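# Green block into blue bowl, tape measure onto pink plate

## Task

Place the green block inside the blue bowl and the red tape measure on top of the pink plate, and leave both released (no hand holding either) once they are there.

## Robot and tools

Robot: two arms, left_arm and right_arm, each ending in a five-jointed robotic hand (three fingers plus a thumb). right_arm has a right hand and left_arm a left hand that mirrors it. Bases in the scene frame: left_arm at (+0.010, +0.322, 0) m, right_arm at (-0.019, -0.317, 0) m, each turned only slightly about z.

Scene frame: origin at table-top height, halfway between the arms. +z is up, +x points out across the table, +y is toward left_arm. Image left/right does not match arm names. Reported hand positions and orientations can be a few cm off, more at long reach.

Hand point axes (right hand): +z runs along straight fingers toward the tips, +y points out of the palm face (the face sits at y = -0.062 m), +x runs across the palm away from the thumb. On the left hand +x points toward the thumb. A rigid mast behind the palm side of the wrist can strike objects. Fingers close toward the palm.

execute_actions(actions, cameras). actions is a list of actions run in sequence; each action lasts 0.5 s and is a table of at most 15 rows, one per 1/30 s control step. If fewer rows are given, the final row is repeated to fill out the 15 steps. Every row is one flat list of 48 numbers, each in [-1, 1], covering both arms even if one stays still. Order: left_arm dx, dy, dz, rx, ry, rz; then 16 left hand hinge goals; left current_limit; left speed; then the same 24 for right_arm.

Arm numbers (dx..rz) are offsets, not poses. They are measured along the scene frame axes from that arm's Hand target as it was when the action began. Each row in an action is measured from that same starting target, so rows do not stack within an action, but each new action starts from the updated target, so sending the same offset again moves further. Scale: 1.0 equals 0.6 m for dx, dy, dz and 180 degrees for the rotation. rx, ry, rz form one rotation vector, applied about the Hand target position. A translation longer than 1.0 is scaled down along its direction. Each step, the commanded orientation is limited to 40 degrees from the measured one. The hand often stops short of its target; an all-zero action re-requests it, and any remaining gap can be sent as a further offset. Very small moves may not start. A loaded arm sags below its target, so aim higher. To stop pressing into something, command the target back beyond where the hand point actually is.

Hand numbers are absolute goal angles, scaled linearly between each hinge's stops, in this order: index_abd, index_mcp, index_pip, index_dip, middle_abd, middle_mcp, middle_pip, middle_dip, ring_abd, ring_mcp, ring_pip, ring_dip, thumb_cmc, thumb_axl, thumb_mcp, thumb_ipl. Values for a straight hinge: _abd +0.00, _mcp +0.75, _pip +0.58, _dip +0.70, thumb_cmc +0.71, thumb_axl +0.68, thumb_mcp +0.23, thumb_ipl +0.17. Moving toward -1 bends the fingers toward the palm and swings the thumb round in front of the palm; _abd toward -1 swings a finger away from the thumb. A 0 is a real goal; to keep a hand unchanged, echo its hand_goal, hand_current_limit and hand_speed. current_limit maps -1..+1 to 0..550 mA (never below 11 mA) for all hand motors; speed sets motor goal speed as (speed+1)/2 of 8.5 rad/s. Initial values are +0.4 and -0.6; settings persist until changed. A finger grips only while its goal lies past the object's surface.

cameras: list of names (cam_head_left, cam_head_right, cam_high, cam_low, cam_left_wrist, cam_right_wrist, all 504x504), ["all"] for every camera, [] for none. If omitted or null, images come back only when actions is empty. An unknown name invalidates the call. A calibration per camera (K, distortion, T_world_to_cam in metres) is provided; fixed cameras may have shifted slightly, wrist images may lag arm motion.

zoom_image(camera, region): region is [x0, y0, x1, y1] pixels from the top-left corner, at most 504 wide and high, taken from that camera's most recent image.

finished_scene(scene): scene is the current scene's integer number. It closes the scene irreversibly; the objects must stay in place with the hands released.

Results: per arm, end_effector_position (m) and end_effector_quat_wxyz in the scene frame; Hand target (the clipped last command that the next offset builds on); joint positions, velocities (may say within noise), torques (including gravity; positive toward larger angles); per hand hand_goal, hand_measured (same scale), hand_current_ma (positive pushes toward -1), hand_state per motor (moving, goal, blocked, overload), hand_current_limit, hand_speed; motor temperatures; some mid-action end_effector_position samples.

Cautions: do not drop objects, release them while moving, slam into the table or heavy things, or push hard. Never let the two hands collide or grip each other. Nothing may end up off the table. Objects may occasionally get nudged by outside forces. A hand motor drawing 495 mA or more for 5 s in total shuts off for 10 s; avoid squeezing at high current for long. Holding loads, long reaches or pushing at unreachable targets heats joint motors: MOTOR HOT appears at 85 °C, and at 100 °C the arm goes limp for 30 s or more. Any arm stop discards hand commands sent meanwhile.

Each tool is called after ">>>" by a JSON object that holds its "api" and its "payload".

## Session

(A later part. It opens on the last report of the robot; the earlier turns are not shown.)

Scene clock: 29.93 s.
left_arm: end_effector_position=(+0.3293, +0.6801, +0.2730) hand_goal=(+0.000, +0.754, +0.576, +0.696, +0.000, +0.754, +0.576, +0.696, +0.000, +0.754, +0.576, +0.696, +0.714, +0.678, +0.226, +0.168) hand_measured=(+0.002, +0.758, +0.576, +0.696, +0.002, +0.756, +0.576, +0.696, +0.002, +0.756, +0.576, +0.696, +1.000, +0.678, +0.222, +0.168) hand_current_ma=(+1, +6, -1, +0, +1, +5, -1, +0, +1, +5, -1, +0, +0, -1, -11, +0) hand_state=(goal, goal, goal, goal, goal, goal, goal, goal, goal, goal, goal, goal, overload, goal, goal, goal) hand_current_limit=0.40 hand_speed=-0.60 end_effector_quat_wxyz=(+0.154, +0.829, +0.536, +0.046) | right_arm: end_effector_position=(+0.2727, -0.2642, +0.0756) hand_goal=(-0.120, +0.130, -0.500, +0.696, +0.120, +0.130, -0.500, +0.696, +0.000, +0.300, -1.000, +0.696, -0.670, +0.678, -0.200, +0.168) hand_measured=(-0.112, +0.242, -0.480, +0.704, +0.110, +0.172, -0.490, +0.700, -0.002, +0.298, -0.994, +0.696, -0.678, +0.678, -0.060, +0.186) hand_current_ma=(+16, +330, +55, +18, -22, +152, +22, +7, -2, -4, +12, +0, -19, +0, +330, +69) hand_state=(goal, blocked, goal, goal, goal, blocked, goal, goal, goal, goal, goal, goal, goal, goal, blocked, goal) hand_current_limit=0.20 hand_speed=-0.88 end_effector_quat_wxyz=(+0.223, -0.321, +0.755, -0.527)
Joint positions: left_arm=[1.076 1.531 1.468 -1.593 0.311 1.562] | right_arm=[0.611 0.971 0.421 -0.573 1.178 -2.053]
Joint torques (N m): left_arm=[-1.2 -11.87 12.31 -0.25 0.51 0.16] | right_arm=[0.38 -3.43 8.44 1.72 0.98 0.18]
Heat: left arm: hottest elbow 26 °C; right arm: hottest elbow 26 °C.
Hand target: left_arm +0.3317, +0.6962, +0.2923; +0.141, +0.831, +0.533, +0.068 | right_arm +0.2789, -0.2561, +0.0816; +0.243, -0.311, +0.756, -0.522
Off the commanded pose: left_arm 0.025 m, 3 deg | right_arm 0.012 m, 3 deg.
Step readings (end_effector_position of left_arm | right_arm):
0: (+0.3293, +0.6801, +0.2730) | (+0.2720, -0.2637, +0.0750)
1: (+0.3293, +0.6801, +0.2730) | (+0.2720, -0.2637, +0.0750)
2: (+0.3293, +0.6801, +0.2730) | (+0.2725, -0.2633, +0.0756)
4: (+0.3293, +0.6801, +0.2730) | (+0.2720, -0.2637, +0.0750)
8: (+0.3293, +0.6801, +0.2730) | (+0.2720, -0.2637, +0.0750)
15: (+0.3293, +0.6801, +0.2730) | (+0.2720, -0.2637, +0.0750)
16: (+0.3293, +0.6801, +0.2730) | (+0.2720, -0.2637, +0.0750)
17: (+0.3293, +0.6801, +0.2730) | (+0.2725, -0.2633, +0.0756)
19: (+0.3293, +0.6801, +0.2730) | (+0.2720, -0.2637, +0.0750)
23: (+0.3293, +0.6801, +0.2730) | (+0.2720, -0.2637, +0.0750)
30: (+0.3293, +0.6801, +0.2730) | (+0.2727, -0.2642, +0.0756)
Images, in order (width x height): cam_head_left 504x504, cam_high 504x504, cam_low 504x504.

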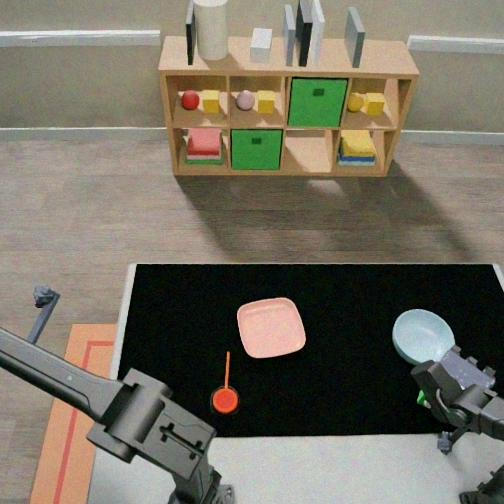

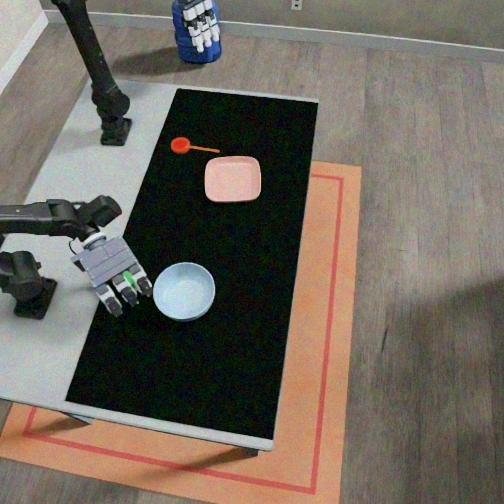

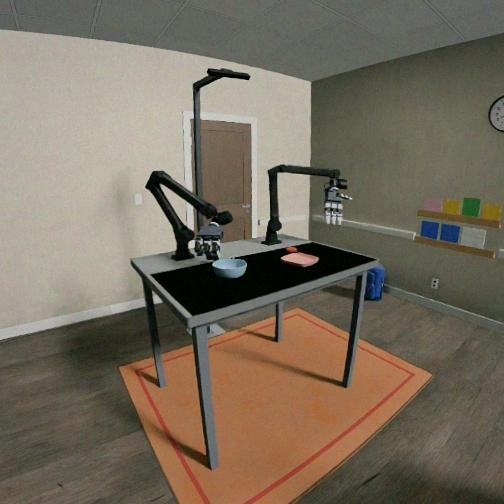

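>>> {"api": "execute_actions", "payload": {"actions": [[[0,0,0,0,0,0,0,0.754,0.576,0.696,0,0.754,0.576,0.696,0,0.754,0.576,0.696,0.714,0.678,0.226,0.168,0.4,-0.6,0,0,0,0,0,0,-0.12,0.1,-0.5,0.696,0.12,0.02,-0.5,0.696,0,0.3,-1,0.696,-0.671,0.677,-0.22,0.168,0.35,-0.85]]], "cameras": ["cam_high","cam_low","cam_head_left"]}}

>>> {"api": "zoom_image", "payload": {"camera": "cam_head_left", "region": [400, 370, 450, 430]}}

>>> {"api": "zoom_image", "payload": {"camera": "cam_high", "region": [90, 250, 170, 320]}}

Scene clock: 31.10 s.
left_arm: end_effector_position=(+0.3293, +0.6801, +0.2730) hand_goal=(+0.000, +0.754, +0.576, +0.696, +0.000, +0.754, +0.576, +0.696, +0.000, +0.754, +0.576, +0.696, +0.714, +0.678, +0.226, +0.168) hand_measured=(+0.002, +0.758, +0.576, +0.696, +0.002, +0.756, +0.576, +0.696, +0.002, +0.756, +0.576, +0.696, +1.000, +0.678, +0.222, +0.168) hand_current_ma=(+1, +6, -1, +0, +1, +5, -1, +0, +1, +5, -1, +0, +0, -1, -11, +0) hand_state=(goal, goal, goal, goal, goal, goal, goal, goal, goal, goal, goal, goal, overload, goal, goal, goal) hand_current_limit=0.40 hand_speed=-0.60 end_effector_quat_wxyz=(+0.154, +0.829, +0.536, +0.046) | right_arm: end_effector_position=(+0.2727, -0.2642, +0.0756) hand_goal=(-0.120, +0.100, -0.500, +0.696, +0.120, +0.020, -0.500, +0.696, +0.000, +0.300, -1.000, +0.696, -0.670, +0.678, -0.220, +0.168) hand_measured=(-0.110, +0.236, -0.480, +0.704, +0.100, +0.122, -0.480, +0.702, -0.002, +0.298, -0.994, +0.696, -0.666, +0.682, -0.060, +0.196) hand_current_ma=(+21, +371, +59, +19, -46, +371, +57, +16, -2, -4, +12, +0, +10, +13, +371, +122) hand_state=(goal, blocked, blocked, goal, goal, blocked, goal, goal, goal, goal, goal, goal, goal, goal, blocked, blocked) hand_current_limit=0.35 hand_speed=-0.85 end_effector_quat_wxyz=(+0.223, -0.321, +0.755, -0.527)
Joint positions: left_arm=[1.076 1.531 1.468 -1.593 0.311 1.562] | right_arm=[0.611 0.971 0.421 -0.573 1.178 -2.053]
Joint torques (N m): left_arm=[-1.2 -11.58 12.25 -0.28 0.5 0.13] | right_arm=[-0.15 -2.2 8.55 1.62 1.01 0.19]
Heat: left arm: hottest elbow 26 °C; right arm: hottest elbow 26 °C.
Hand target: left_arm +0.3317, +0.6962, +0.2923; +0.141, +0.831, +0.533, +0.068 | right_arm +0.2789, -0.2561, +0.0816; +0.243, -0.311, +0.756, -0.522
Off the commanded pose: left_arm 0.025 m, 3 deg | right_arm 0.012 m, 3 deg.
Step readings (end_effector_position of left_arm | right_arm):
0: (+0.3293, +0.6801, +0.2730) | (+0.2727, -0.2642, +0.0756)
1: (+0.3293, +0.6801, +0.2730) | (+0.2727, -0.2642, +0.0756)
2: (+0.3293, +0.6801, +0.2730) | (+0.2727, -0.2642, +0.0756)
4: (+0.3293, +0.6801, +0.2730) | (+0.2727, -0.2642, +0.0756)
8: (+0.3293, +0.6801, +0.2730) | (+0.2727, -0.2642, +0.0756)
15: (+0.3293, +0.6801, +0.2730) | (+0.2727, -0.2642, +0.0756)
Images, in order (width x height): cam_head_left 504x504, cam_high 504x504, cam_low 504x504.

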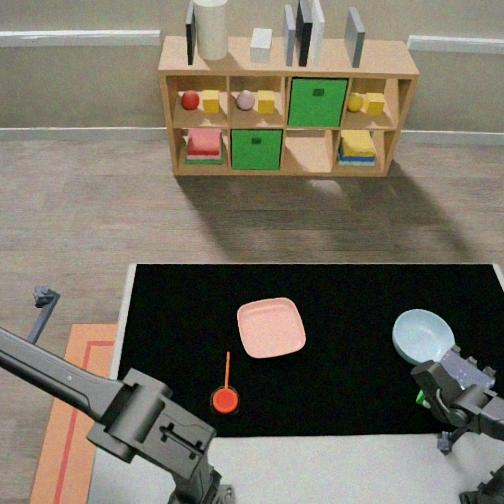

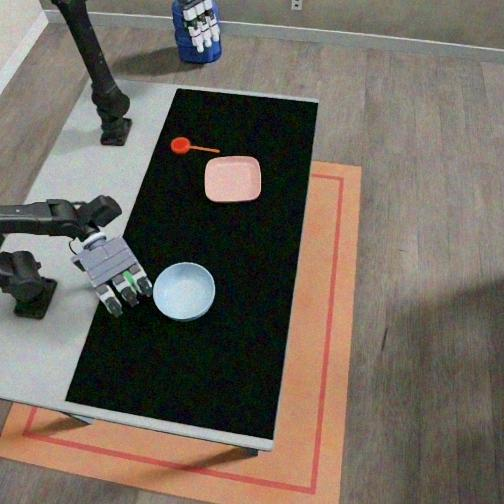

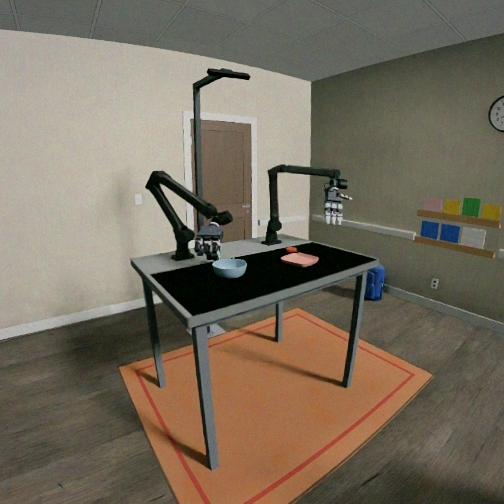

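Scaled by 8.400 from the camera's 504x504 image, which has a finer 720x720 frame.

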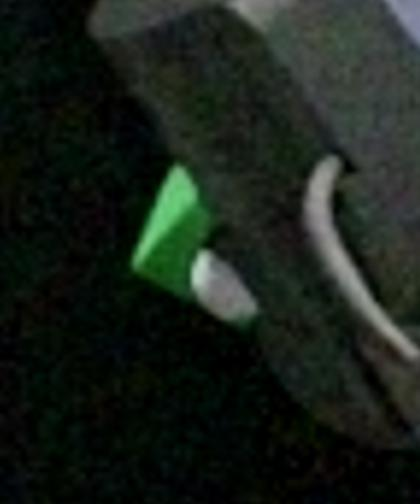

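Scaled by 6.300 from the camera's 504x504 image, which has a finer 720x720 frame.

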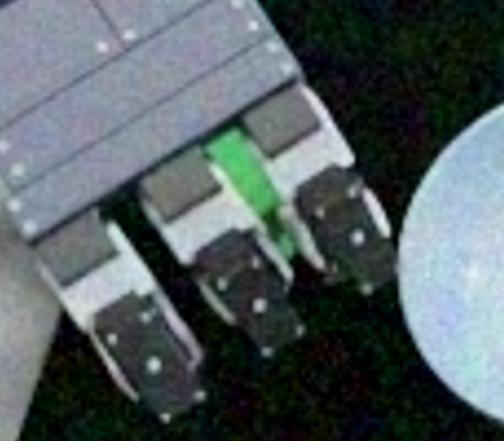

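>>> {"api": "execute_actions", "payload": {"actions": [[[0,0,0,0,0,0,0,0.754,0.576,0.696,0,0.754,0.576,0.696,0,0.754,0.576,0.696,0.714,0.678,0.226,0.168,0.4,-0.6,0,0,0,0,0,0,-0.12,0.05,-0.5,0.696,0.12,-0.05,-0.5,0.696,0,0.3,-1,0.696,-0.671,0.677,-0.27,0.168,0.5,-0.85]],[[0,0,0,0,0,0,0,0.754,0.576,0.696,0,0.754,0.576,0.696,0,0.754,0.576,0.696,0.714,0.678,0.226,0.168,0.4,-0.6,0.005,0.003,0.07,0,0,0,-0.12,0.05,-0.5,0.696,0.12,-0.05,-0.5,0.696,0,0.3,-1,0.696,-0.671,0.677,-0.27,0.168,0.5,-0.88]]], "cameras": ["cam_high","cam_low","cam_head_left"]}}

>>> {"api": "zoom_image", "payload": {"camera": "cam_head_left", "region": [400, 370, 450, 430]}}

>>> {"api": "zoom_image", "payload": {"camera": "cam_high", "region": [90, 250, 170, 320]}}

>>> {"api": "zoom_image", "payload": {"camera": "cam_low", "region": [190, 220, 260, 280]}}

Scene clock: 33.50 s.
left_arm: end_effector_position=(+0.3293, +0.6801, +0.2730) hand_goal=(+0.000, +0.754, +0.576, +0.696, +0.000, +0.754, +0.576, +0.696, +0.000, +0.754, +0.576, +0.696, +0.714, +0.678, +0.226, +0.168) hand_measured=(+0.002, +0.758, +0.576, +0.696, +0.002, +0.756, +0.576, +0.696, +0.002, +0.756, +0.576, +0.696, +1.000, +0.678, +0.222, +0.168) hand_current_ma=(+1, +6, -1, +0, +1, +5, -1, +0, +1, +5, -1, +0, +0, -1, -11, +0) hand_state=(goal, goal, goal, goal, goal, goal, goal, goal, goal, goal, goal, goal, overload, goal, goal, goal) hand_current_limit=0.40 hand_speed=-0.60 end_effector_quat_wxyz=(+0.154, +0.829, +0.536, +0.046) | right_arm: end_effector_position=(+0.2611, -0.2716, +0.0885) hand_goal=(-0.120, +0.050, -0.500, +0.696, +0.120, -0.050, -0.500, +0.696, +0.000, +0.300, -1.000, +0.696, -0.670, +0.678, -0.270, +0.168) hand_measured=(-0.110, +0.232, -0.474, +0.706, +0.100, +0.112, -0.476, +0.704, -0.002, +0.298, -0.994, +0.696, -0.662, +0.684, -0.060, +0.200) hand_current_ma=(+22, +412, +77, +28, -49, +413, +69, +18, -2, -4, +12, +0, +21, +17, +413, +145) hand_state=(goal, blocked, blocked, goal, goal, blocked, blocked, goal, goal, goal, goal, goal, goal, goal, blocked, blocked) hand_current_limit=0.50 hand_speed=-0.88 end_effector_quat_wxyz=(+0.211, -0.332, +0.751, -0.530)
Joint positions: left_arm=[1.076 1.531 1.468 -1.593 0.311 1.562] | right_arm=[0.614 0.906 0.435 -0.681 1.178 -2.058]
Joint torques (N m): left_arm=[-1.08 -11.75 12.34 -0.2 0.49 0.14] | right_arm=[0.03 -2.67 14.56 0.12 0.95 0.1]
Motor temperatures (°C): left_arm=[23 21 27 23 20 19] | right_arm=[23 20 26 23 21 20]
Heat: left arm: hottest elbow 27 °C; right arm: hottest elbow 26 °C.
Hand target: left_arm +0.3317, +0.6962, +0.2923; +0.141, +0.831, +0.533, +0.068 | right_arm +0.2819, -0.2543, +0.1236; +0.243, -0.311, +0.756, -0.522
Off the commanded pose: left_arm 0.025 m, 3 deg | right_arm 0.044 m, 5 deg.
Step readings (end_effector_position of left_arm | right_arm):
0: (+0.3293, +0.6801, +0.2730) | (+0.2727, -0.2642, +0.0756)
1: (+0.3293, +0.6801, +0.2730) | (+0.2727, -0.2642, +0.0756)
2: (+0.3293, +0.6801, +0.2730) | (+0.2727, -0.2642, +0.0756)
4: (+0.3293, +0.6801, +0.2730) | (+0.2727, -0.2642, +0.0756)
8: (+0.3293, +0.6801, +0.2730) | (+0.2727, -0.2642, +0.0756)
15: (+0.3293, +0.6801, +0.2730) | (+0.2727, -0.2642, +0.0756)
16: (+0.3293, +0.6801, +0.2730) | (+0.2712, -0.2652, +0.0760)
17: (+0.3293, +0.6801, +0.2730) | (+0.2685, -0.2667, +0.0773)
19: (+0.3293, +0.6801, +0.2730) | (+0.2647, -0.2690, +0.0822)
23: (+0.3293, +0.6801, +0.2730) | (+0.2620, -0.2709, +0.0876)
30: (+0.3293, +0.6801, +0.2730) | (+0.2613, -0.2714, +0.0886)
Images, in order (width x height): cam_head_left 504x504, cam_high 504x504, cam_low 504x504.

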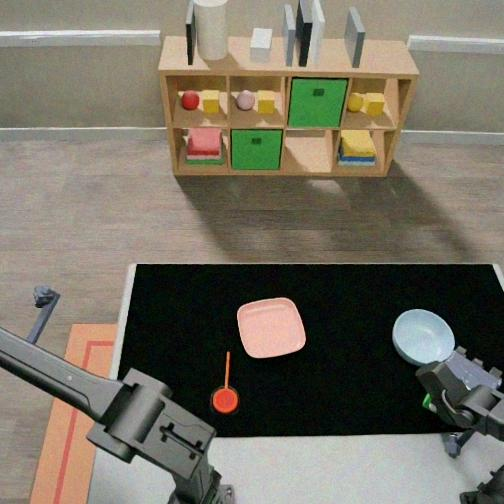

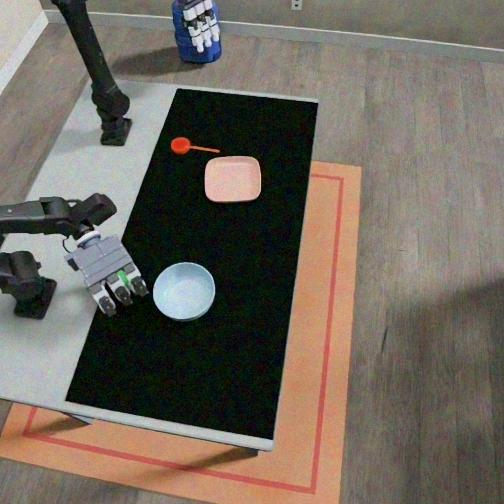

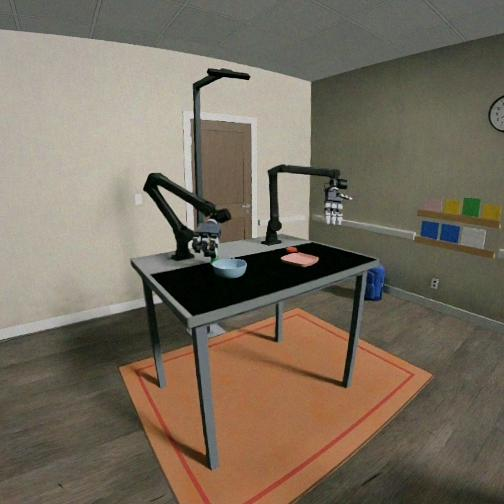

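Scaled by 8.400 from the camera's 504x504 image, which has a finer 720x720 frame.

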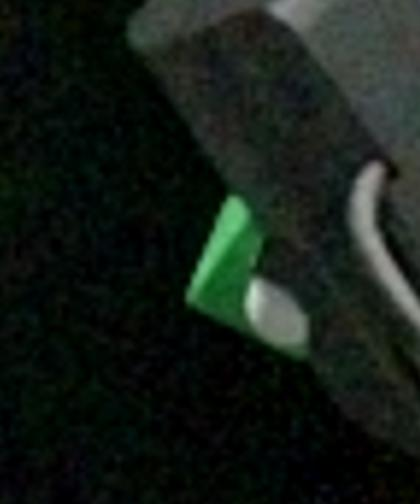

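Scaled by 6.300 from the camera's 504x504 image, which has a finer 720x720 frame.

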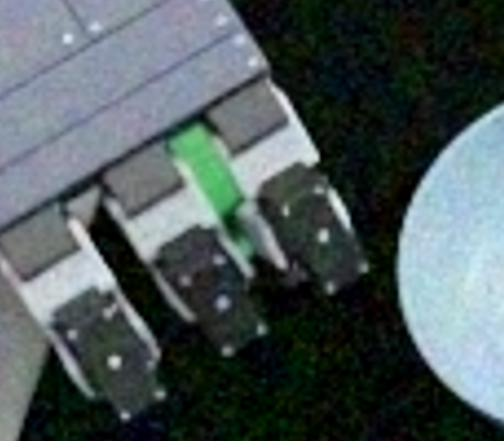

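Scaled by 7.200 from the camera's 504x504 image, which has a finer 720x720 frame.

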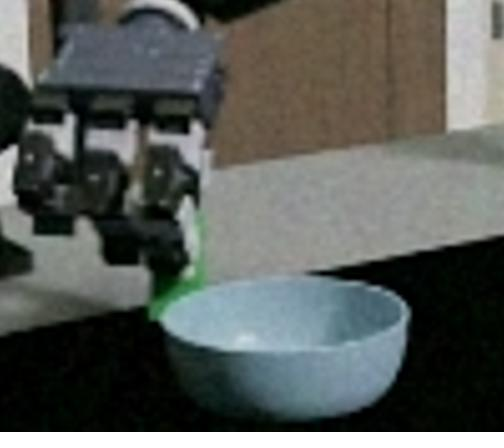

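>>> {"api": "execute_actions", "payload": {"actions": [[[0,0,0,0,0,0,0,0.754,0.576,0.696,0,0.754,0.576,0.696,0,0.754,0.576,0.696,0.714,0.678,0.226,0.168,0.4,-0.6,0.005,-0.005,0.075,0,0,0,-0.12,0.05,-0.5,0.696,0.12,-0.05,-0.5,0.696,0,0.3,-1,0.696,-0.671,0.677,-0.27,0.168,0.5,-0.88]],[[0,0,0,0,0,0,0,0.754,0.576,0.696,0,0.754,0.576,0.696,0,0.754,0.576,0.696,0.714,0.678,0.226,0.168,0.4,-0.6,0.01,-0.01,0.1,0,0,0,-0.12,0.05,-0.5,0.696,0.12,-0.05,-0.5,0.696,0,0.3,-1,0.696,-0.671,0.677,-0.27,0.168,0.5,-0.88]]], "cameras": ["cam_head_left","cam_head_right","cam_right_wrist"]}}

Scene clock: 36.10 s.
left_arm: end_effector_position=(+0.3293, +0.6801, +0.2730) hand_goal=(+0.000, +0.754, +0.576, +0.696, +0.000, +0.754, +0.576, +0.696, +0.000, +0.754, +0.576, +0.696, +0.714, +0.678, +0.226, +0.168) hand_measured=(+0.002, +0.758, +0.576, +0.696, +0.002, +0.756, +0.576, +0.696, +0.002, +0.756, +0.576, +0.696, +1.000, +0.678, +0.222, +0.168) hand_current_ma=(+1, +6, -1, +0, +1, +5, -1, +0, +1, +5, -1, +0, +0, -1, -11, +0) hand_state=(goal, goal, goal, goal, goal, goal, goal, goal, goal, goal, goal, goal, overload, goal, goal, goal) hand_current_limit=0.40 hand_speed=-0.60 end_effector_quat_wxyz=(+0.154, +0.829, +0.536, +0.046) | right_arm: end_effector_position=(+0.2824, -0.2708, +0.1985) hand_goal=(-0.120, +0.050, -0.500, +0.696, +0.120, -0.050, -0.500, +0.696, +0.000, +0.300, -1.000, +0.696, -0.670, +0.678, -0.270, +0.168) hand_measured=(-0.110, +0.226, -0.470, +0.708, +0.100, +0.104, -0.476, +0.704, -0.002, +0.296, -0.994, +0.696, -0.658, +0.684, -0.060, +0.204) hand_current_ma=(+23, +413, +91, +34, -50, +413, +71, +18, -2, -7, +12, +0, +30, +18, +412, +165) hand_state=(goal, blocked, blocked, goal, blocked, blocked, blocked, goal, goal, goal, goal, goal, goal, goal, blocked, blocked) hand_current_limit=0.50 hand_speed=-0.88 end_effector_quat_wxyz=(+0.216, -0.312, +0.757, -0.531)
Joint positions: left_arm=[1.076 1.531 1.468 -1.593 0.311 1.562] | right_arm=[0.57 0.829 0.691 -0.944 1.173 -2.099]
Joint torques (N m): left_arm=[-1.2 -11.34 12.27 -0.13 0.49 0.11] | right_arm=[0.21 -2.67 14.48 0.02 0.65 0.01]
Heat: left arm: hottest elbow 27 °C; right arm: hottest elbow 26 °C.
Hand target: left_arm +0.3317, +0.6962, +0.2923; +0.141, +0.831, +0.533, +0.068 | right_arm +0.2909, -0.2633, +0.2286; +0.243, -0.311, +0.756, -0.522
Off the commanded pose: left_arm 0.025 m, 3 deg | right_arm 0.032 m, 3 deg.
joint sent to its limit (right arm) — joint 6 (wrist roll), lower limit. The joint targets are off in position, not in orientation.
Step readings (end_effector_position of left_arm | right_arm):
0: (+0.3293, +0.6801, +0.2730) | (+0.2611, -0.2716, +0.0885)
1: (+0.3293, +0.6801, +0.2730) | (+0.2601, -0.2721, +0.0904)
2: (+0.3293, +0.6801, +0.2730) | (+0.2588, -0.2729, +0.0942)
4: (+0.3293, +0.6801, +0.2730) | (+0.2619, -0.2717, +0.1092)
8: (+0.3293, +0.6801, +0.2730) | (+0.2719, -0.2665, +0.1363)
15: (+0.3293, +0.6801, +0.2730) | (+0.2722, -0.2659, +0.1403)
16: (+0.3293, +0.6801, +0.2730) | (+0.2706, -0.2669, +0.1430)
17: (+0.3293, +0.6801, +0.2730) | (+0.2683, -0.2695, +0.1474)
19: (+0.3293, +0.6801, +0.2730) | (+0.2708, -0.2737, +0.1638)
23: (+0.3293, +0.6801, +0.2730) | (+0.2820, -0.2712, +0.1941)
30: (+0.3293, +0.6801, +0.2730) | (+0.2824, -0.2708, +0.1985)
camera_calibration:
cam_right_wrist: T_world_to_cam=[[0.392324, 0.694891, -0.602668, 0.229642], [0.038846, 0.642096, 0.76564, -0.021937], [0.919007, -0.32379, 0.224915, -0.261989], [0, 0, 0, 1]] pos_world=[0.151528, -0.23032, 0.214119]
Images, in order (width x height): cam_head_left 504x504, cam_head_right 504x504, cam_right_wrist 504x504.

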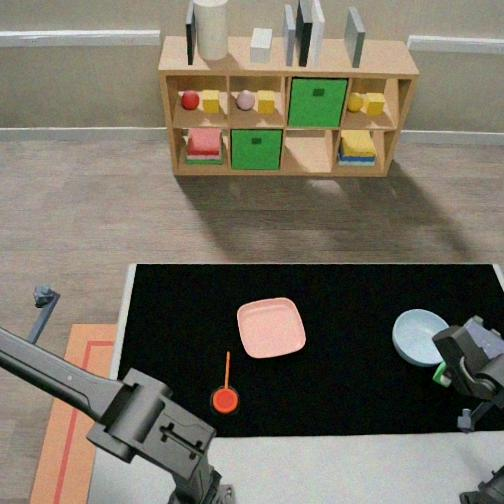

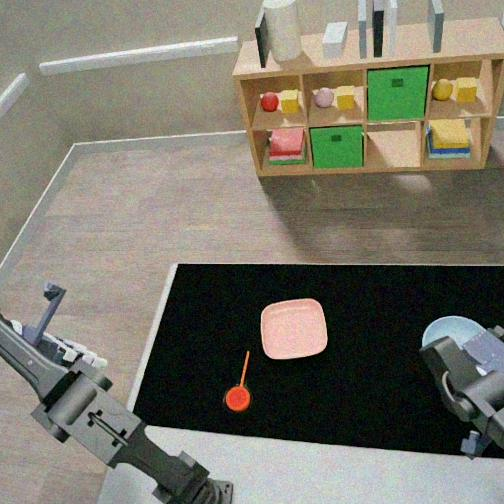

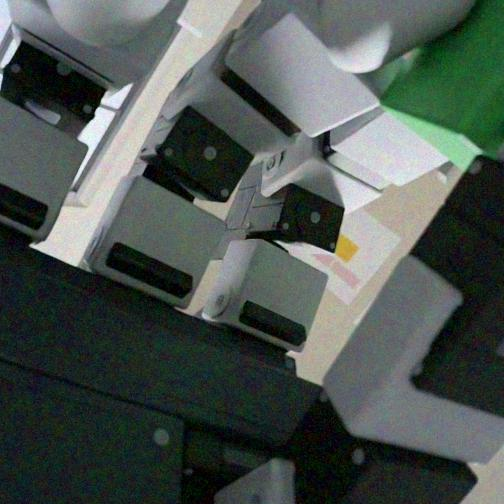

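>>> {"api": "execute_actions", "payload": {"actions": [[[0,0,0,0,0,0,0,0.754,0.576,0.696,0,0.754,0.576,0.696,0,0.754,0.576,0.696,0.714,0.678,0.226,0.168,0.4,-0.6,0.117,-0.02,0,0,0,-0.045,-0.12,0.05,-0.5,0.696,0.12,-0.05,-0.5,0.696,0,0.3,-1,0.696,-0.671,0.677,-0.27,0.168,0.5,-0.88]],[[0,0,0,0,0,0,0,0.754,0.576,0.696,0,0.754,0.576,0.696,0,0.754,0.576,0.696,0.714,0.678,0.226,0.168,0.4,-0.6,0.117,-0.018,-0.02,0,0,-0.05,-0.12,0.05,-0.5,0.696,0.12,-0.05,-0.5,0.696,0,0.3,-1,0.696,-0.671,0.677,-0.27,0.168,0.5,-0.88]]], "cameras": ["cam_head_left","cam_head_right","cam_high","cam_right_wrist"]}}

Scene clock: 38.20 s.
left_arm: end_effector_position=(+0.3293, +0.6801, +0.2730) hand_goal=(+0.000, +0.754, +0.576, +0.696, +0.000, +0.754, +0.576, +0.696, +0.000, +0.754, +0.576, +0.696, +0.714, +0.678, +0.226, +0.168) hand_measured=(+0.002, +0.758, +0.576, +0.696, +0.002, +0.756, +0.576, +0.696, +0.002, +0.756, +0.576, +0.696, +1.000, +0.678, +0.222, +0.168) hand_current_ma=(+1, +6, -1, +0, +1, +5, -1, +0, +1, +5, -1, +0, +0, -1, -11, +0) hand_state=(goal, goal, goal, goal, goal, goal, goal, goal, goal, goal, goal, goal, overload, goal, goal, goal) hand_current_limit=0.40 hand_speed=-0.60 end_effector_quat_wxyz=(+0.154, +0.829, +0.536, +0.046) | right_arm: end_effector_position=(+0.4126, -0.2953, +0.1796) hand_goal=(-0.120, +0.050, -0.500, +0.696, +0.120, -0.050, -0.500, +0.696, +0.000, +0.300, -1.000, +0.696, -0.670, +0.678, -0.270, +0.168) hand_measured=(-0.110, +0.222, -0.468, +0.710, +0.098, +0.102, -0.474, +0.704, -0.002, +0.296, -0.994, +0.696, -0.658, +0.684, -0.058, +0.204) hand_current_ma=(+23, +413, +100, +39, -54, +413, +76, +20, -2, -8, +11, +0, +32, +19, +412, +168) hand_state=(goal, blocked, blocked, goal, blocked, blocked, blocked, goal, goal, goal, goal, goal, goal, goal, blocked, blocked) hand_current_limit=0.50 hand_speed=-0.88 end_effector_quat_wxyz=(+0.125, -0.221, +0.792, -0.555)
Joint positions: left_arm=[1.076 1.531 1.468 -1.593 0.311 1.562] | right_arm=[0.338 1.305 0.977 -0.88 1.184 -2.01]
Joint torques (N m): left_arm=[-1.61 -11.69 12.31 -0.29 0.5 0.14] | right_arm=[-0.44 -7.77 13.93 0.03 1.15 0.19]
Heat: left arm: hottest elbow 27 °C; right arm: hottest elbow 27 °C.
Hand target: left_arm +0.3317, +0.6962, +0.2923; +0.141, +0.831, +0.533, +0.068 | right_arm +0.4313, -0.2861, +0.2166; +0.162, -0.195, +0.794, -0.553
Off the commanded pose: left_arm 0.025 m, 3 deg | right_arm 0.042 m, 5 deg.
Step readings (end_effector_position of left_arm | right_arm):
0: (+0.3293, +0.6801, +0.2730) | (+0.2824, -0.2708, +0.1985)
1: (+0.3293, +0.6801, +0.2730) | (+0.2846, -0.2694, +0.1999)
2: (+0.3293, +0.6801, +0.2730) | (+0.2906, -0.2718, +0.1993)
4: (+0.3293, +0.6801, +0.2730) | (+0.3138, -0.2812, +0.1986)
8: (+0.3293, +0.6801, +0.2730) | (+0.3395, -0.2903, +0.1907)
15: (+0.3293, +0.6801, +0.2730) | (+0.3399, -0.2898, +0.1886)
16: (+0.3293, +0.6801, +0.2730) | (+0.3429, -0.2889, +0.1900)
17: (+0.3293, +0.6801, +0.2730) | (+0.3496, -0.2896, +0.1903)
19: (+0.3293, +0.6801, +0.2730) | (+0.3767, -0.2903, +0.1906)
23: (+0.3293, +0.6801, +0.2730) | (+0.4093, -0.2954, +0.1809)
30: (+0.3293, +0.6801, +0.2730) | (+0.4123, -0.2955, +0.1796)
camera_calibration:
cam_right_wrist: T_world_to_cam=[[0.534884, 0.560529, -0.632223, 0.0910305], [0.239714, 0.61684, 0.749697, -0.0841685], [0.810207, -0.552554, 0.195572, -0.402724], [0, 0, 0, 1]] pos_world=[0.297775, -0.221633, 0.199414]
Images, in order (width x height): cam_head_left 504x504, cam_head_right 504x504, cam_high 504x504, cam_right_wrist 504x504.

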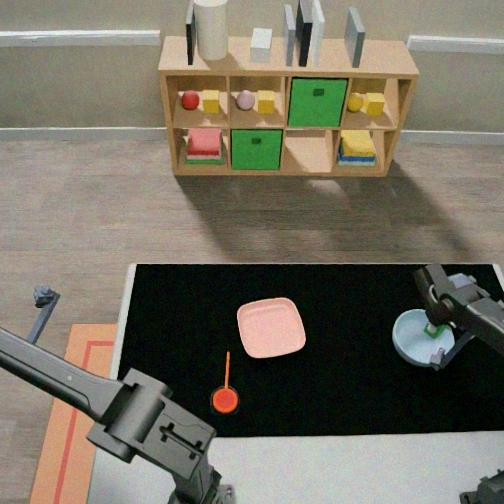

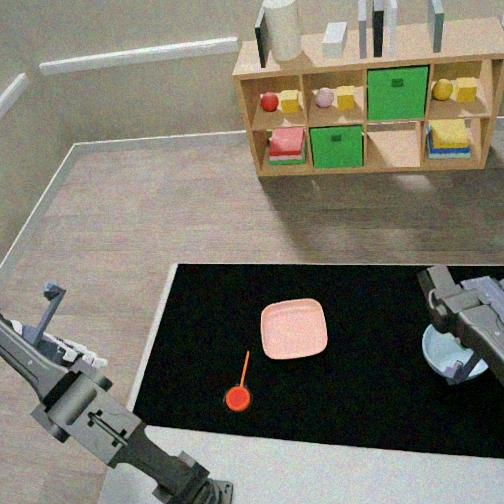

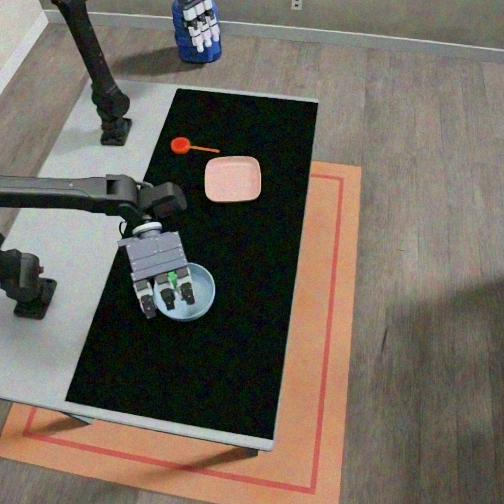

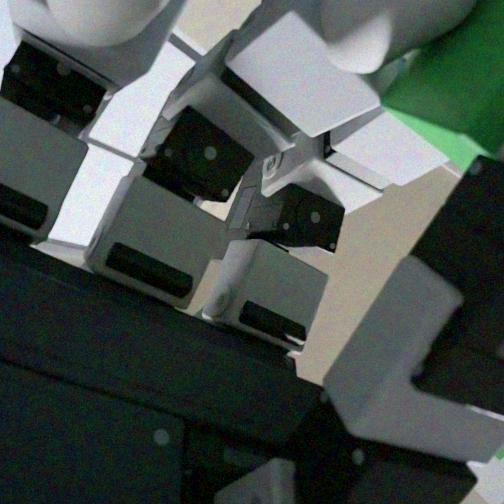

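>>> {"api": "execute_actions", "payload": {"actions": [[[0,0,0,0,0,0,0,0.754,0.576,0.696,0,0.754,0.576,0.696,0,0.754,0.576,0.696,0.714,0.678,0.226,0.168,0.4,-0.6,-0.007,-0.007,-0.127,0,0,0,-0.12,0.05,-0.5,0.696,0.12,-0.05,-0.5,0.696,0,0.3,-1,0.696,-0.671,0.677,-0.27,0.168,0.5,-0.88]]], "cameras": ["cam_head_left","cam_head_right","cam_high"]}}

>>> {"api": "zoom_image", "payload": {"camera": "cam_head_left", "region": [370, 250, 504, 384]}}

>>> {"api": "zoom_image", "payload": {"camera": "cam_high", "region": [110, 200, 250, 340]}}

Scene clock: 40.30 s.
left_arm: end_effector_position=(+0.3293, +0.6801, +0.2730) hand_goal=(+0.000, +0.754, +0.576, +0.696, +0.000, +0.754, +0.576, +0.696, +0.000, +0.754, +0.576, +0.696, +0.714, +0.678, +0.226, +0.168) hand_measured=(+0.002, +0.758, +0.576, +0.696, +0.002, +0.756, +0.576, +0.696, +0.002, +0.756, +0.576, +0.696, +1.000, +0.678, +0.222, +0.168) hand_current_ma=(+1, +6, -1, +0, +1, +5, -1, +0, +1, +5, -1, +0, +0, -1, -11, +0) hand_state=(goal, goal, goal, goal, goal, goal, goal, goal, goal, goal, goal, goal, overload, goal, goal, goal) hand_current_limit=0.40 hand_speed=-0.60 end_effector_quat_wxyz=(+0.154, +0.829, +0.536, +0.046) | right_arm: end_effector_position=(+0.4179, -0.2921, +0.1279) hand_goal=(-0.120, +0.050, -0.500, +0.696, +0.120, -0.050, -0.500, +0.696, +0.000, +0.300, -1.000, +0.696, -0.670, +0.678, -0.270, +0.168) hand_measured=(-0.110, +0.222, -0.468, +0.710, +0.098, +0.102, -0.474, +0.704, -0.002, +0.296, -0.996, +0.696, -0.658, +0.684, -0.058, +0.204) hand_current_ma=(+23, +412, +100, +39, -55, +413, +76, +20, -2, -7, +10, +0, +32, +19, +412, +169) hand_state=(goal, blocked, blocked, goal, blocked, blocked, blocked, goal, goal, goal, goal, goal, goal, goal, blocked, blocked) hand_current_limit=0.50 hand_speed=-0.88 end_effector_quat_wxyz=(+0.145, -0.206, +0.793, -0.554)
Joint positions: left_arm=[1.076 1.531 1.468 -1.593 0.311 1.562] | right_arm=[0.343 1.36 0.871 -0.682 1.189 -1.996]
Joint torques (N m): left_arm=[-1.2 -11.93 12.18 -0.4 0.51 0.13] | right_arm=[-0.62 -7.77 9.43 1.69 0.83 -0.01]
Heat: left arm: hottest elbow 27 °C; right arm: hottest elbow 27 °C.
Hand target: left_arm +0.3317, +0.6962, +0.2923; +0.141, +0.831, +0.533, +0.068 | right_arm +0.4271, -0.2903, +0.1404; +0.162, -0.195, +0.794, -0.553
Off the commanded pose: left_arm 0.025 m, 3 deg | right_arm 0.016 m, 2 deg.
Step readings (end_effector_position of left_arm | right_arm):
0: (+0.3293, +0.6801, +0.2730) | (+0.4126, -0.2953, +0.1796)
1: (+0.3293, +0.6801, +0.2730) | (+0.4143, -0.2952, +0.1764)
2: (+0.3293, +0.6801, +0.2730) | (+0.4177, -0.2943, +0.1725)
4: (+0.3293, +0.6801, +0.2730) | (+0.4191, -0.2930, +0.1566)
8: (+0.3293, +0.6801, +0.2730) | (+0.4149, -0.2932, +0.1301)
15: (+0.3293, +0.6801, +0.2730) | (+0.4179, -0.2921, +0.1279)
Images, in order (width x height): cam_head_left 504x504, cam_head_right 504x504, cam_high 504x504.

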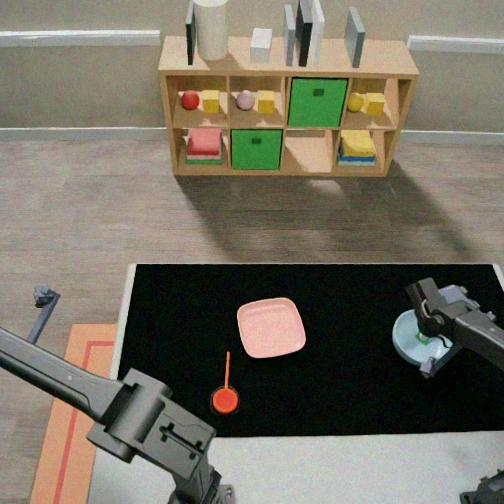

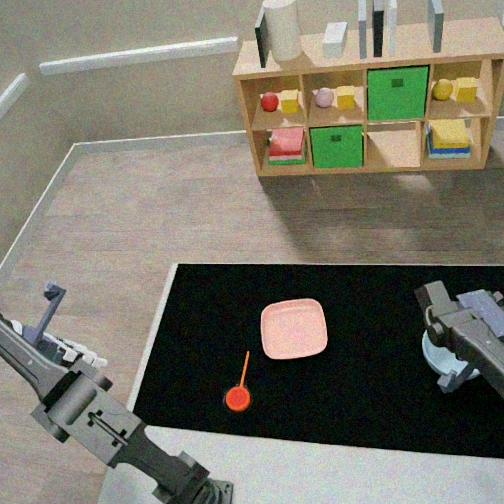

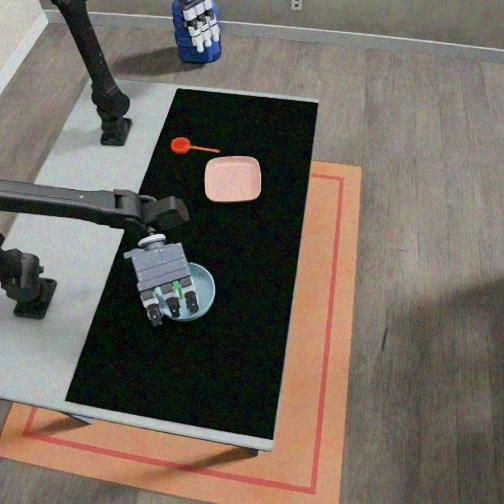

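Scaled by 3.761 from the camera's 504x504 image, which has a finer 720x720 frame.

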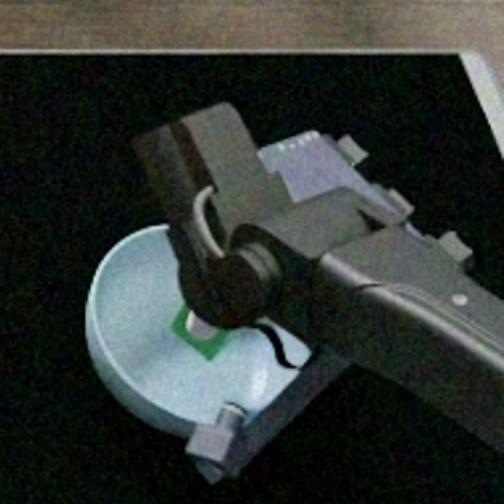

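Scaled by 3.600 from the camera's 504x504 image, which has a finer 720x720 frame.

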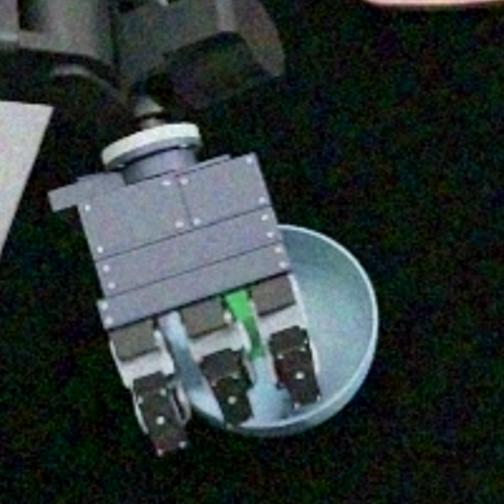

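>>> {"api": "execute_actions", "payload": {"actions": [[[0,0,0,0,0,0,0,0.754,0.576,0.696,0,0.754,0.576,0.696,0,0.754,0.576,0.696,0.714,0.678,0.226,0.168,0.4,-0.6,-0.005,-0.002,-0.07,0,0,0,-0.12,0.05,-0.5,0.696,0.12,-0.05,-0.5,0.696,0,0.3,-1,0.696,-0.671,0.677,-0.27,0.168,0.5,-0.88]]], "cameras": ["cam_head_left","cam_head_right","cam_high"]}}

>>> {"api": "zoom_image", "payload": {"camera": "cam_head_left", "region": [370, 250, 504, 384]}}

>>> {"api": "zoom_image", "payload": {"camera": "cam_high", "region": [110, 200, 250, 340]}}

Scene clock: 42.47 s.
left_arm: end_effector_position=(+0.3293, +0.6801, +0.2730) hand_goal=(+0.000, +0.754, +0.576, +0.696, +0.000, +0.754, +0.576, +0.696, +0.000, +0.754, +0.576, +0.696, +0.714, +0.678, +0.226, +0.168) hand_measured=(+0.002, +0.758, +0.576, +0.696, +0.002, +0.756, +0.576, +0.696, +0.002, +0.756, +0.576, +0.696, +1.000, +0.678, +0.222, +0.168) hand_current_ma=(+1, +6, -1, +0, +1, +5, -1, +0, +1, +5, -1, +0, +0, -1, -11, +0) hand_state=(goal, goal, goal, goal, goal, goal, goal, goal, goal, goal, goal, goal, overload, goal, goal, goal) hand_current_limit=0.40 hand_speed=-0.60 end_effector_quat_wxyz=(+0.154, +0.829, +0.536, +0.046) | right_arm: end_effector_position=(+0.4156, -0.2938, +0.0899) hand_goal=(-0.120, +0.050, -0.500, +0.696, +0.120, -0.050, -0.500, +0.696, +0.000, +0.300, -1.000, +0.696, -0.670, +0.678, -0.270, +0.168) hand_measured=(-0.110, +0.222, -0.468, +0.710, +0.098, +0.102, -0.474, +0.704, -0.002, +0.296, -0.996, +0.696, -0.658, +0.684, -0.058, +0.204) hand_current_ma=(+23, +412, +101, +39, -55, +412, +76, +20, -2, -7, +10, +0, +32, +20, +412, +169) hand_state=(goal, blocked, blocked, goal, blocked, blocked, blocked, goal, goal, goal, goal, goal, goal, goal, blocked, blocked) hand_current_limit=0.50 hand_speed=-0.88 end_effector_quat_wxyz=(+0.148, -0.203, +0.793, -0.555)
Joint positions: left_arm=[1.076 1.531 1.468 -1.593 0.311 1.562] | right_arm=[0.341 1.411 0.802 -0.553 1.19 -1.996]
Joint torques (N m): left_arm=[-0.73 -11.81 12.16 -0.29 0.51 0.16] | right_arm=[-0.26 -7.94 8.47 1.72 0.78 -0.04]
Heat: left arm: hottest elbow 28 °C; right arm: hottest elbow 27 °C.
Hand target: left_arm +0.3317, +0.6962, +0.2923; +0.141, +0.831, +0.533, +0.068 | right_arm +0.4241, -0.2916, +0.0984; +0.162, -0.195, +0.794, -0.553
Off the commanded pose: left_arm 0.025 m, 3 deg | right_arm 0.012 m, 2 deg.
Step readings (end_effector_position of left_arm | right_arm):
0: (+0.3293, +0.6801, +0.2730) | (+0.4179, -0.2921, +0.1279)
1: (+0.3293, +0.6801, +0.2730) | (+0.4182, -0.2921, +0.1254)
2: (+0.3293, +0.6801, +0.2730) | (+0.4208, -0.2919, +0.1234)
4: (+0.3293, +0.6801, +0.2730) | (+0.4201, -0.2914, +0.1118)
8: (+0.3293, +0.6801, +0.2730) | (+0.4139, -0.2944, +0.0914)
15: (+0.3293, +0.6801, +0.2730) | (+0.4150, -0.2940, +0.0893)
Images, in order (width x height): cam_head_left 504x504, cam_head_right 504x504, cam_high 504x504.

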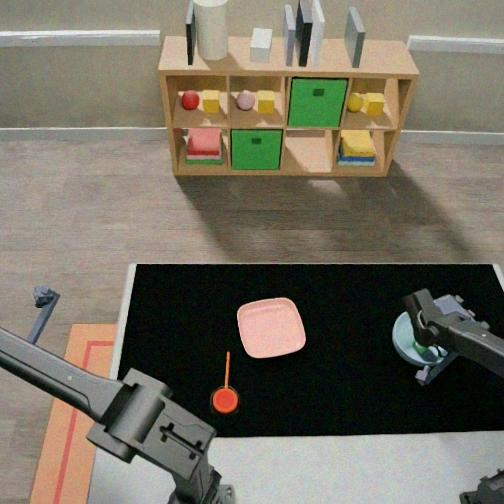

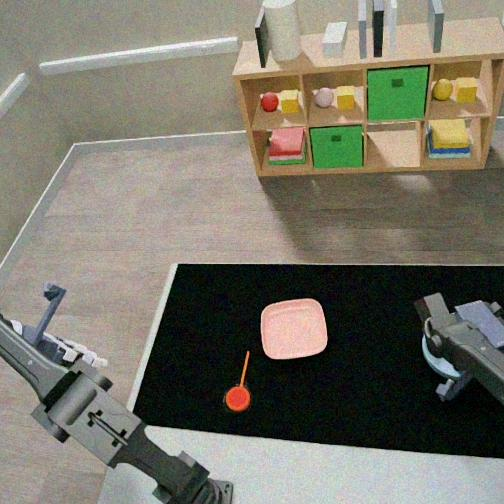

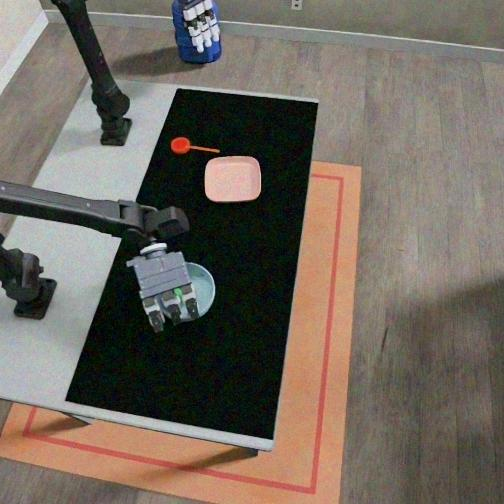

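Scaled by 3.761 from the camera's 504x504 image, which has a finer 720x720 frame.

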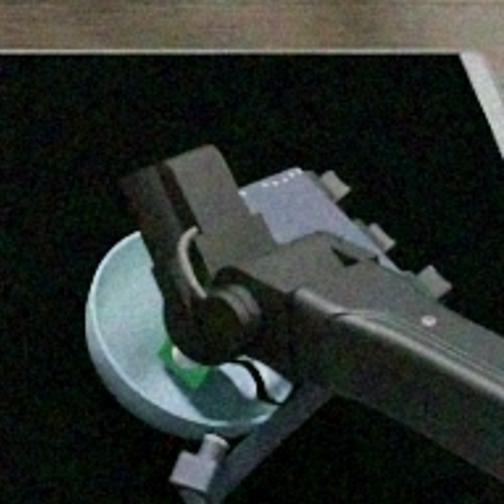

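Scaled by 3.600 from the camera's 504x504 image, which has a finer 720x720 frame.

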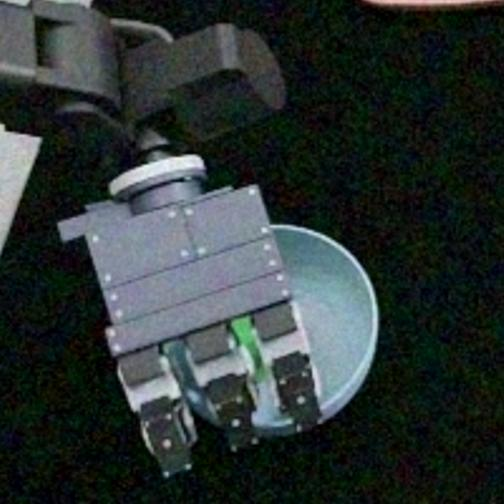

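>>> {"api": "execute_actions", "payload": {"actions": [[[0,0,0,0,0,0,0,0.754,0.576,0.696,0,0.754,0.576,0.696,0,0.754,0.576,0.696,0.714,0.678,0.226,0.168,0.4,-0.6,0.02,0.005,-0.002,0,0,0,-0.12,0.05,-0.5,0.696,0.12,-0.05,-0.5,0.696,0,0.3,-1,0.696,-0.671,0.677,-0.27,0.168,0.5,-0.88]]], "cameras": ["cam_head_left","cam_head_right","cam_high"]}}

>>> {"api": "zoom_image", "payload": {"camera": "cam_head_left", "region": [370, 250, 504, 384]}}

Scene clock: 44.13 s.
left_arm: end_effector_position=(+0.3293, +0.6801, +0.2730) hand_goal=(+0.000, +0.754, +0.576, +0.696, +0.000, +0.754, +0.576, +0.696, +0.000, +0.754, +0.576, +0.696, +0.714, +0.678, +0.226, +0.168) hand_measured=(+0.002, +0.758, +0.576, +0.696, +0.002, +0.756, +0.576, +0.696, +0.002, +0.756, +0.576, +0.696, +1.000, +0.678, +0.222, +0.168) hand_current_ma=(+1, +6, -1, +0, +1, +5, -1, +0, +1, +5, -1, +0, +0, -1, -11, +0) hand_state=(goal, goal, goal, goal, goal, goal, goal, goal, goal, goal, goal, goal, overload, goal, goal, goal) hand_current_limit=0.40 hand_speed=-0.60 end_effector_quat_wxyz=(+0.154, +0.829, +0.536, +0.046) | right_arm: end_effector_position=(+0.4167, -0.2935, +0.0840) hand_goal=(-0.120, +0.050, -0.500, +0.696, +0.120, -0.050, -0.500, +0.696, +0.000, +0.300, -1.000, +0.696, -0.670, +0.678, -0.270, +0.168) hand_measured=(-0.110, +0.222, -0.468, +0.710, +0.098, +0.102, -0.474, +0.704, -0.002, +0.296, -0.996, +0.696, -0.660, +0.684, -0.058, +0.204) hand_current_ma=(+23, +412, +101, +39, -55, +412, +76, +20, -2, -7, +10, +0, +28, +20, +413, +169) hand_state=(goal, blocked, blocked, goal, blocked, blocked, blocked, goal, goal, goal, goal, goal, goal, goal, blocked, blocked) hand_current_limit=0.50 hand_speed=-0.88 end_effector_quat_wxyz=(+0.145, -0.207, +0.792, -0.555)
Joint positions: left_arm=[1.076 1.531 1.468 -1.593 0.311 1.562] | right_arm=[0.341 1.428 0.802 -0.541 1.19 -2.003]
Joint torques (N m): left_arm=[-1.03 -11.28 12.18 -0.31 0.49 0.15] | right_arm=[-0.73 -6.36 10.62 1.58 0.77 -0.06]
Heat: left arm: hottest elbow 28 °C; right arm: hottest elbow 27 °C.
Hand target: left_arm +0.3317, +0.6962, +0.2923; +0.141, +0.831, +0.533, +0.068 | right_arm +0.4361, -0.2886, +0.0972; +0.162, -0.195, +0.794, -0.553
Off the commanded pose: left_arm 0.025 m, 3 deg | right_arm 0.024 m, 2 deg.
Step readings (end_effector_position of left_arm | right_arm):
0: (+0.3293, +0.6801, +0.2730) | (+0.4156, -0.2938, +0.0899)
1: (+0.3293, +0.6801, +0.2730) | (+0.4157, -0.2938, +0.0894)
2: (+0.3293, +0.6801, +0.2730) | (+0.4161, -0.2936, +0.0890)
4: (+0.3293, +0.6801, +0.2730) | (+0.4166, -0.2935, +0.0857)
8: (+0.3293, +0.6801, +0.2730) | (+0.4167, -0.2934, +0.0840)
15: (+0.3293, +0.6801, +0.2730) | (+0.4167, -0.2935, +0.0840)
Images, in order (width x height): cam_head_left 504x504, cam_head_right 504x504, cam_high 504x504.

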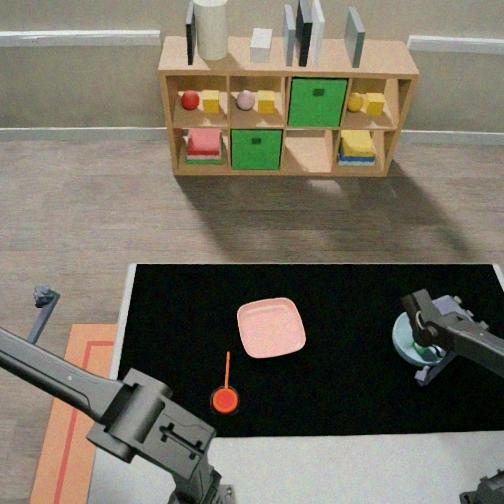

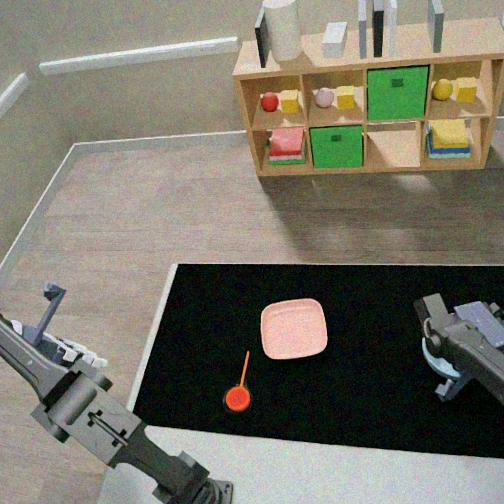

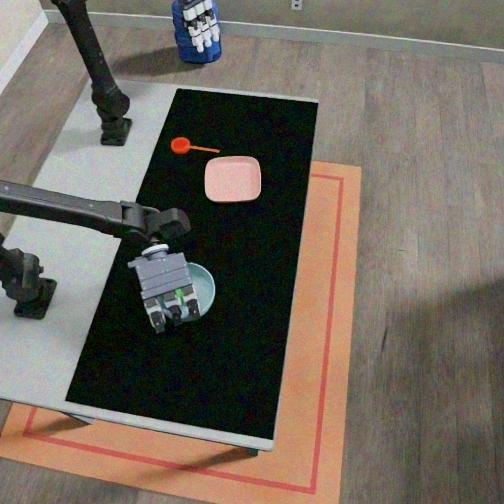

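Scaled by 3.761 from the camera's 504x504 image, which has a finer 720x720 frame.

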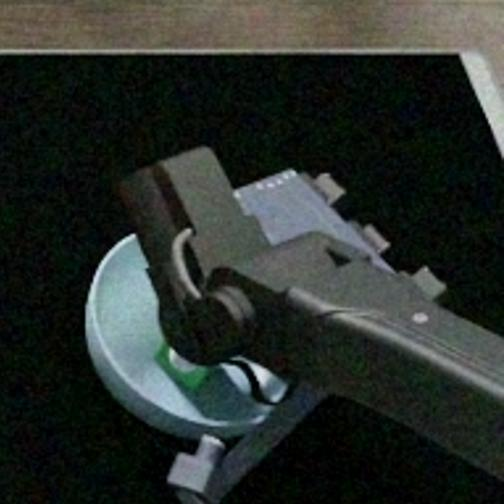

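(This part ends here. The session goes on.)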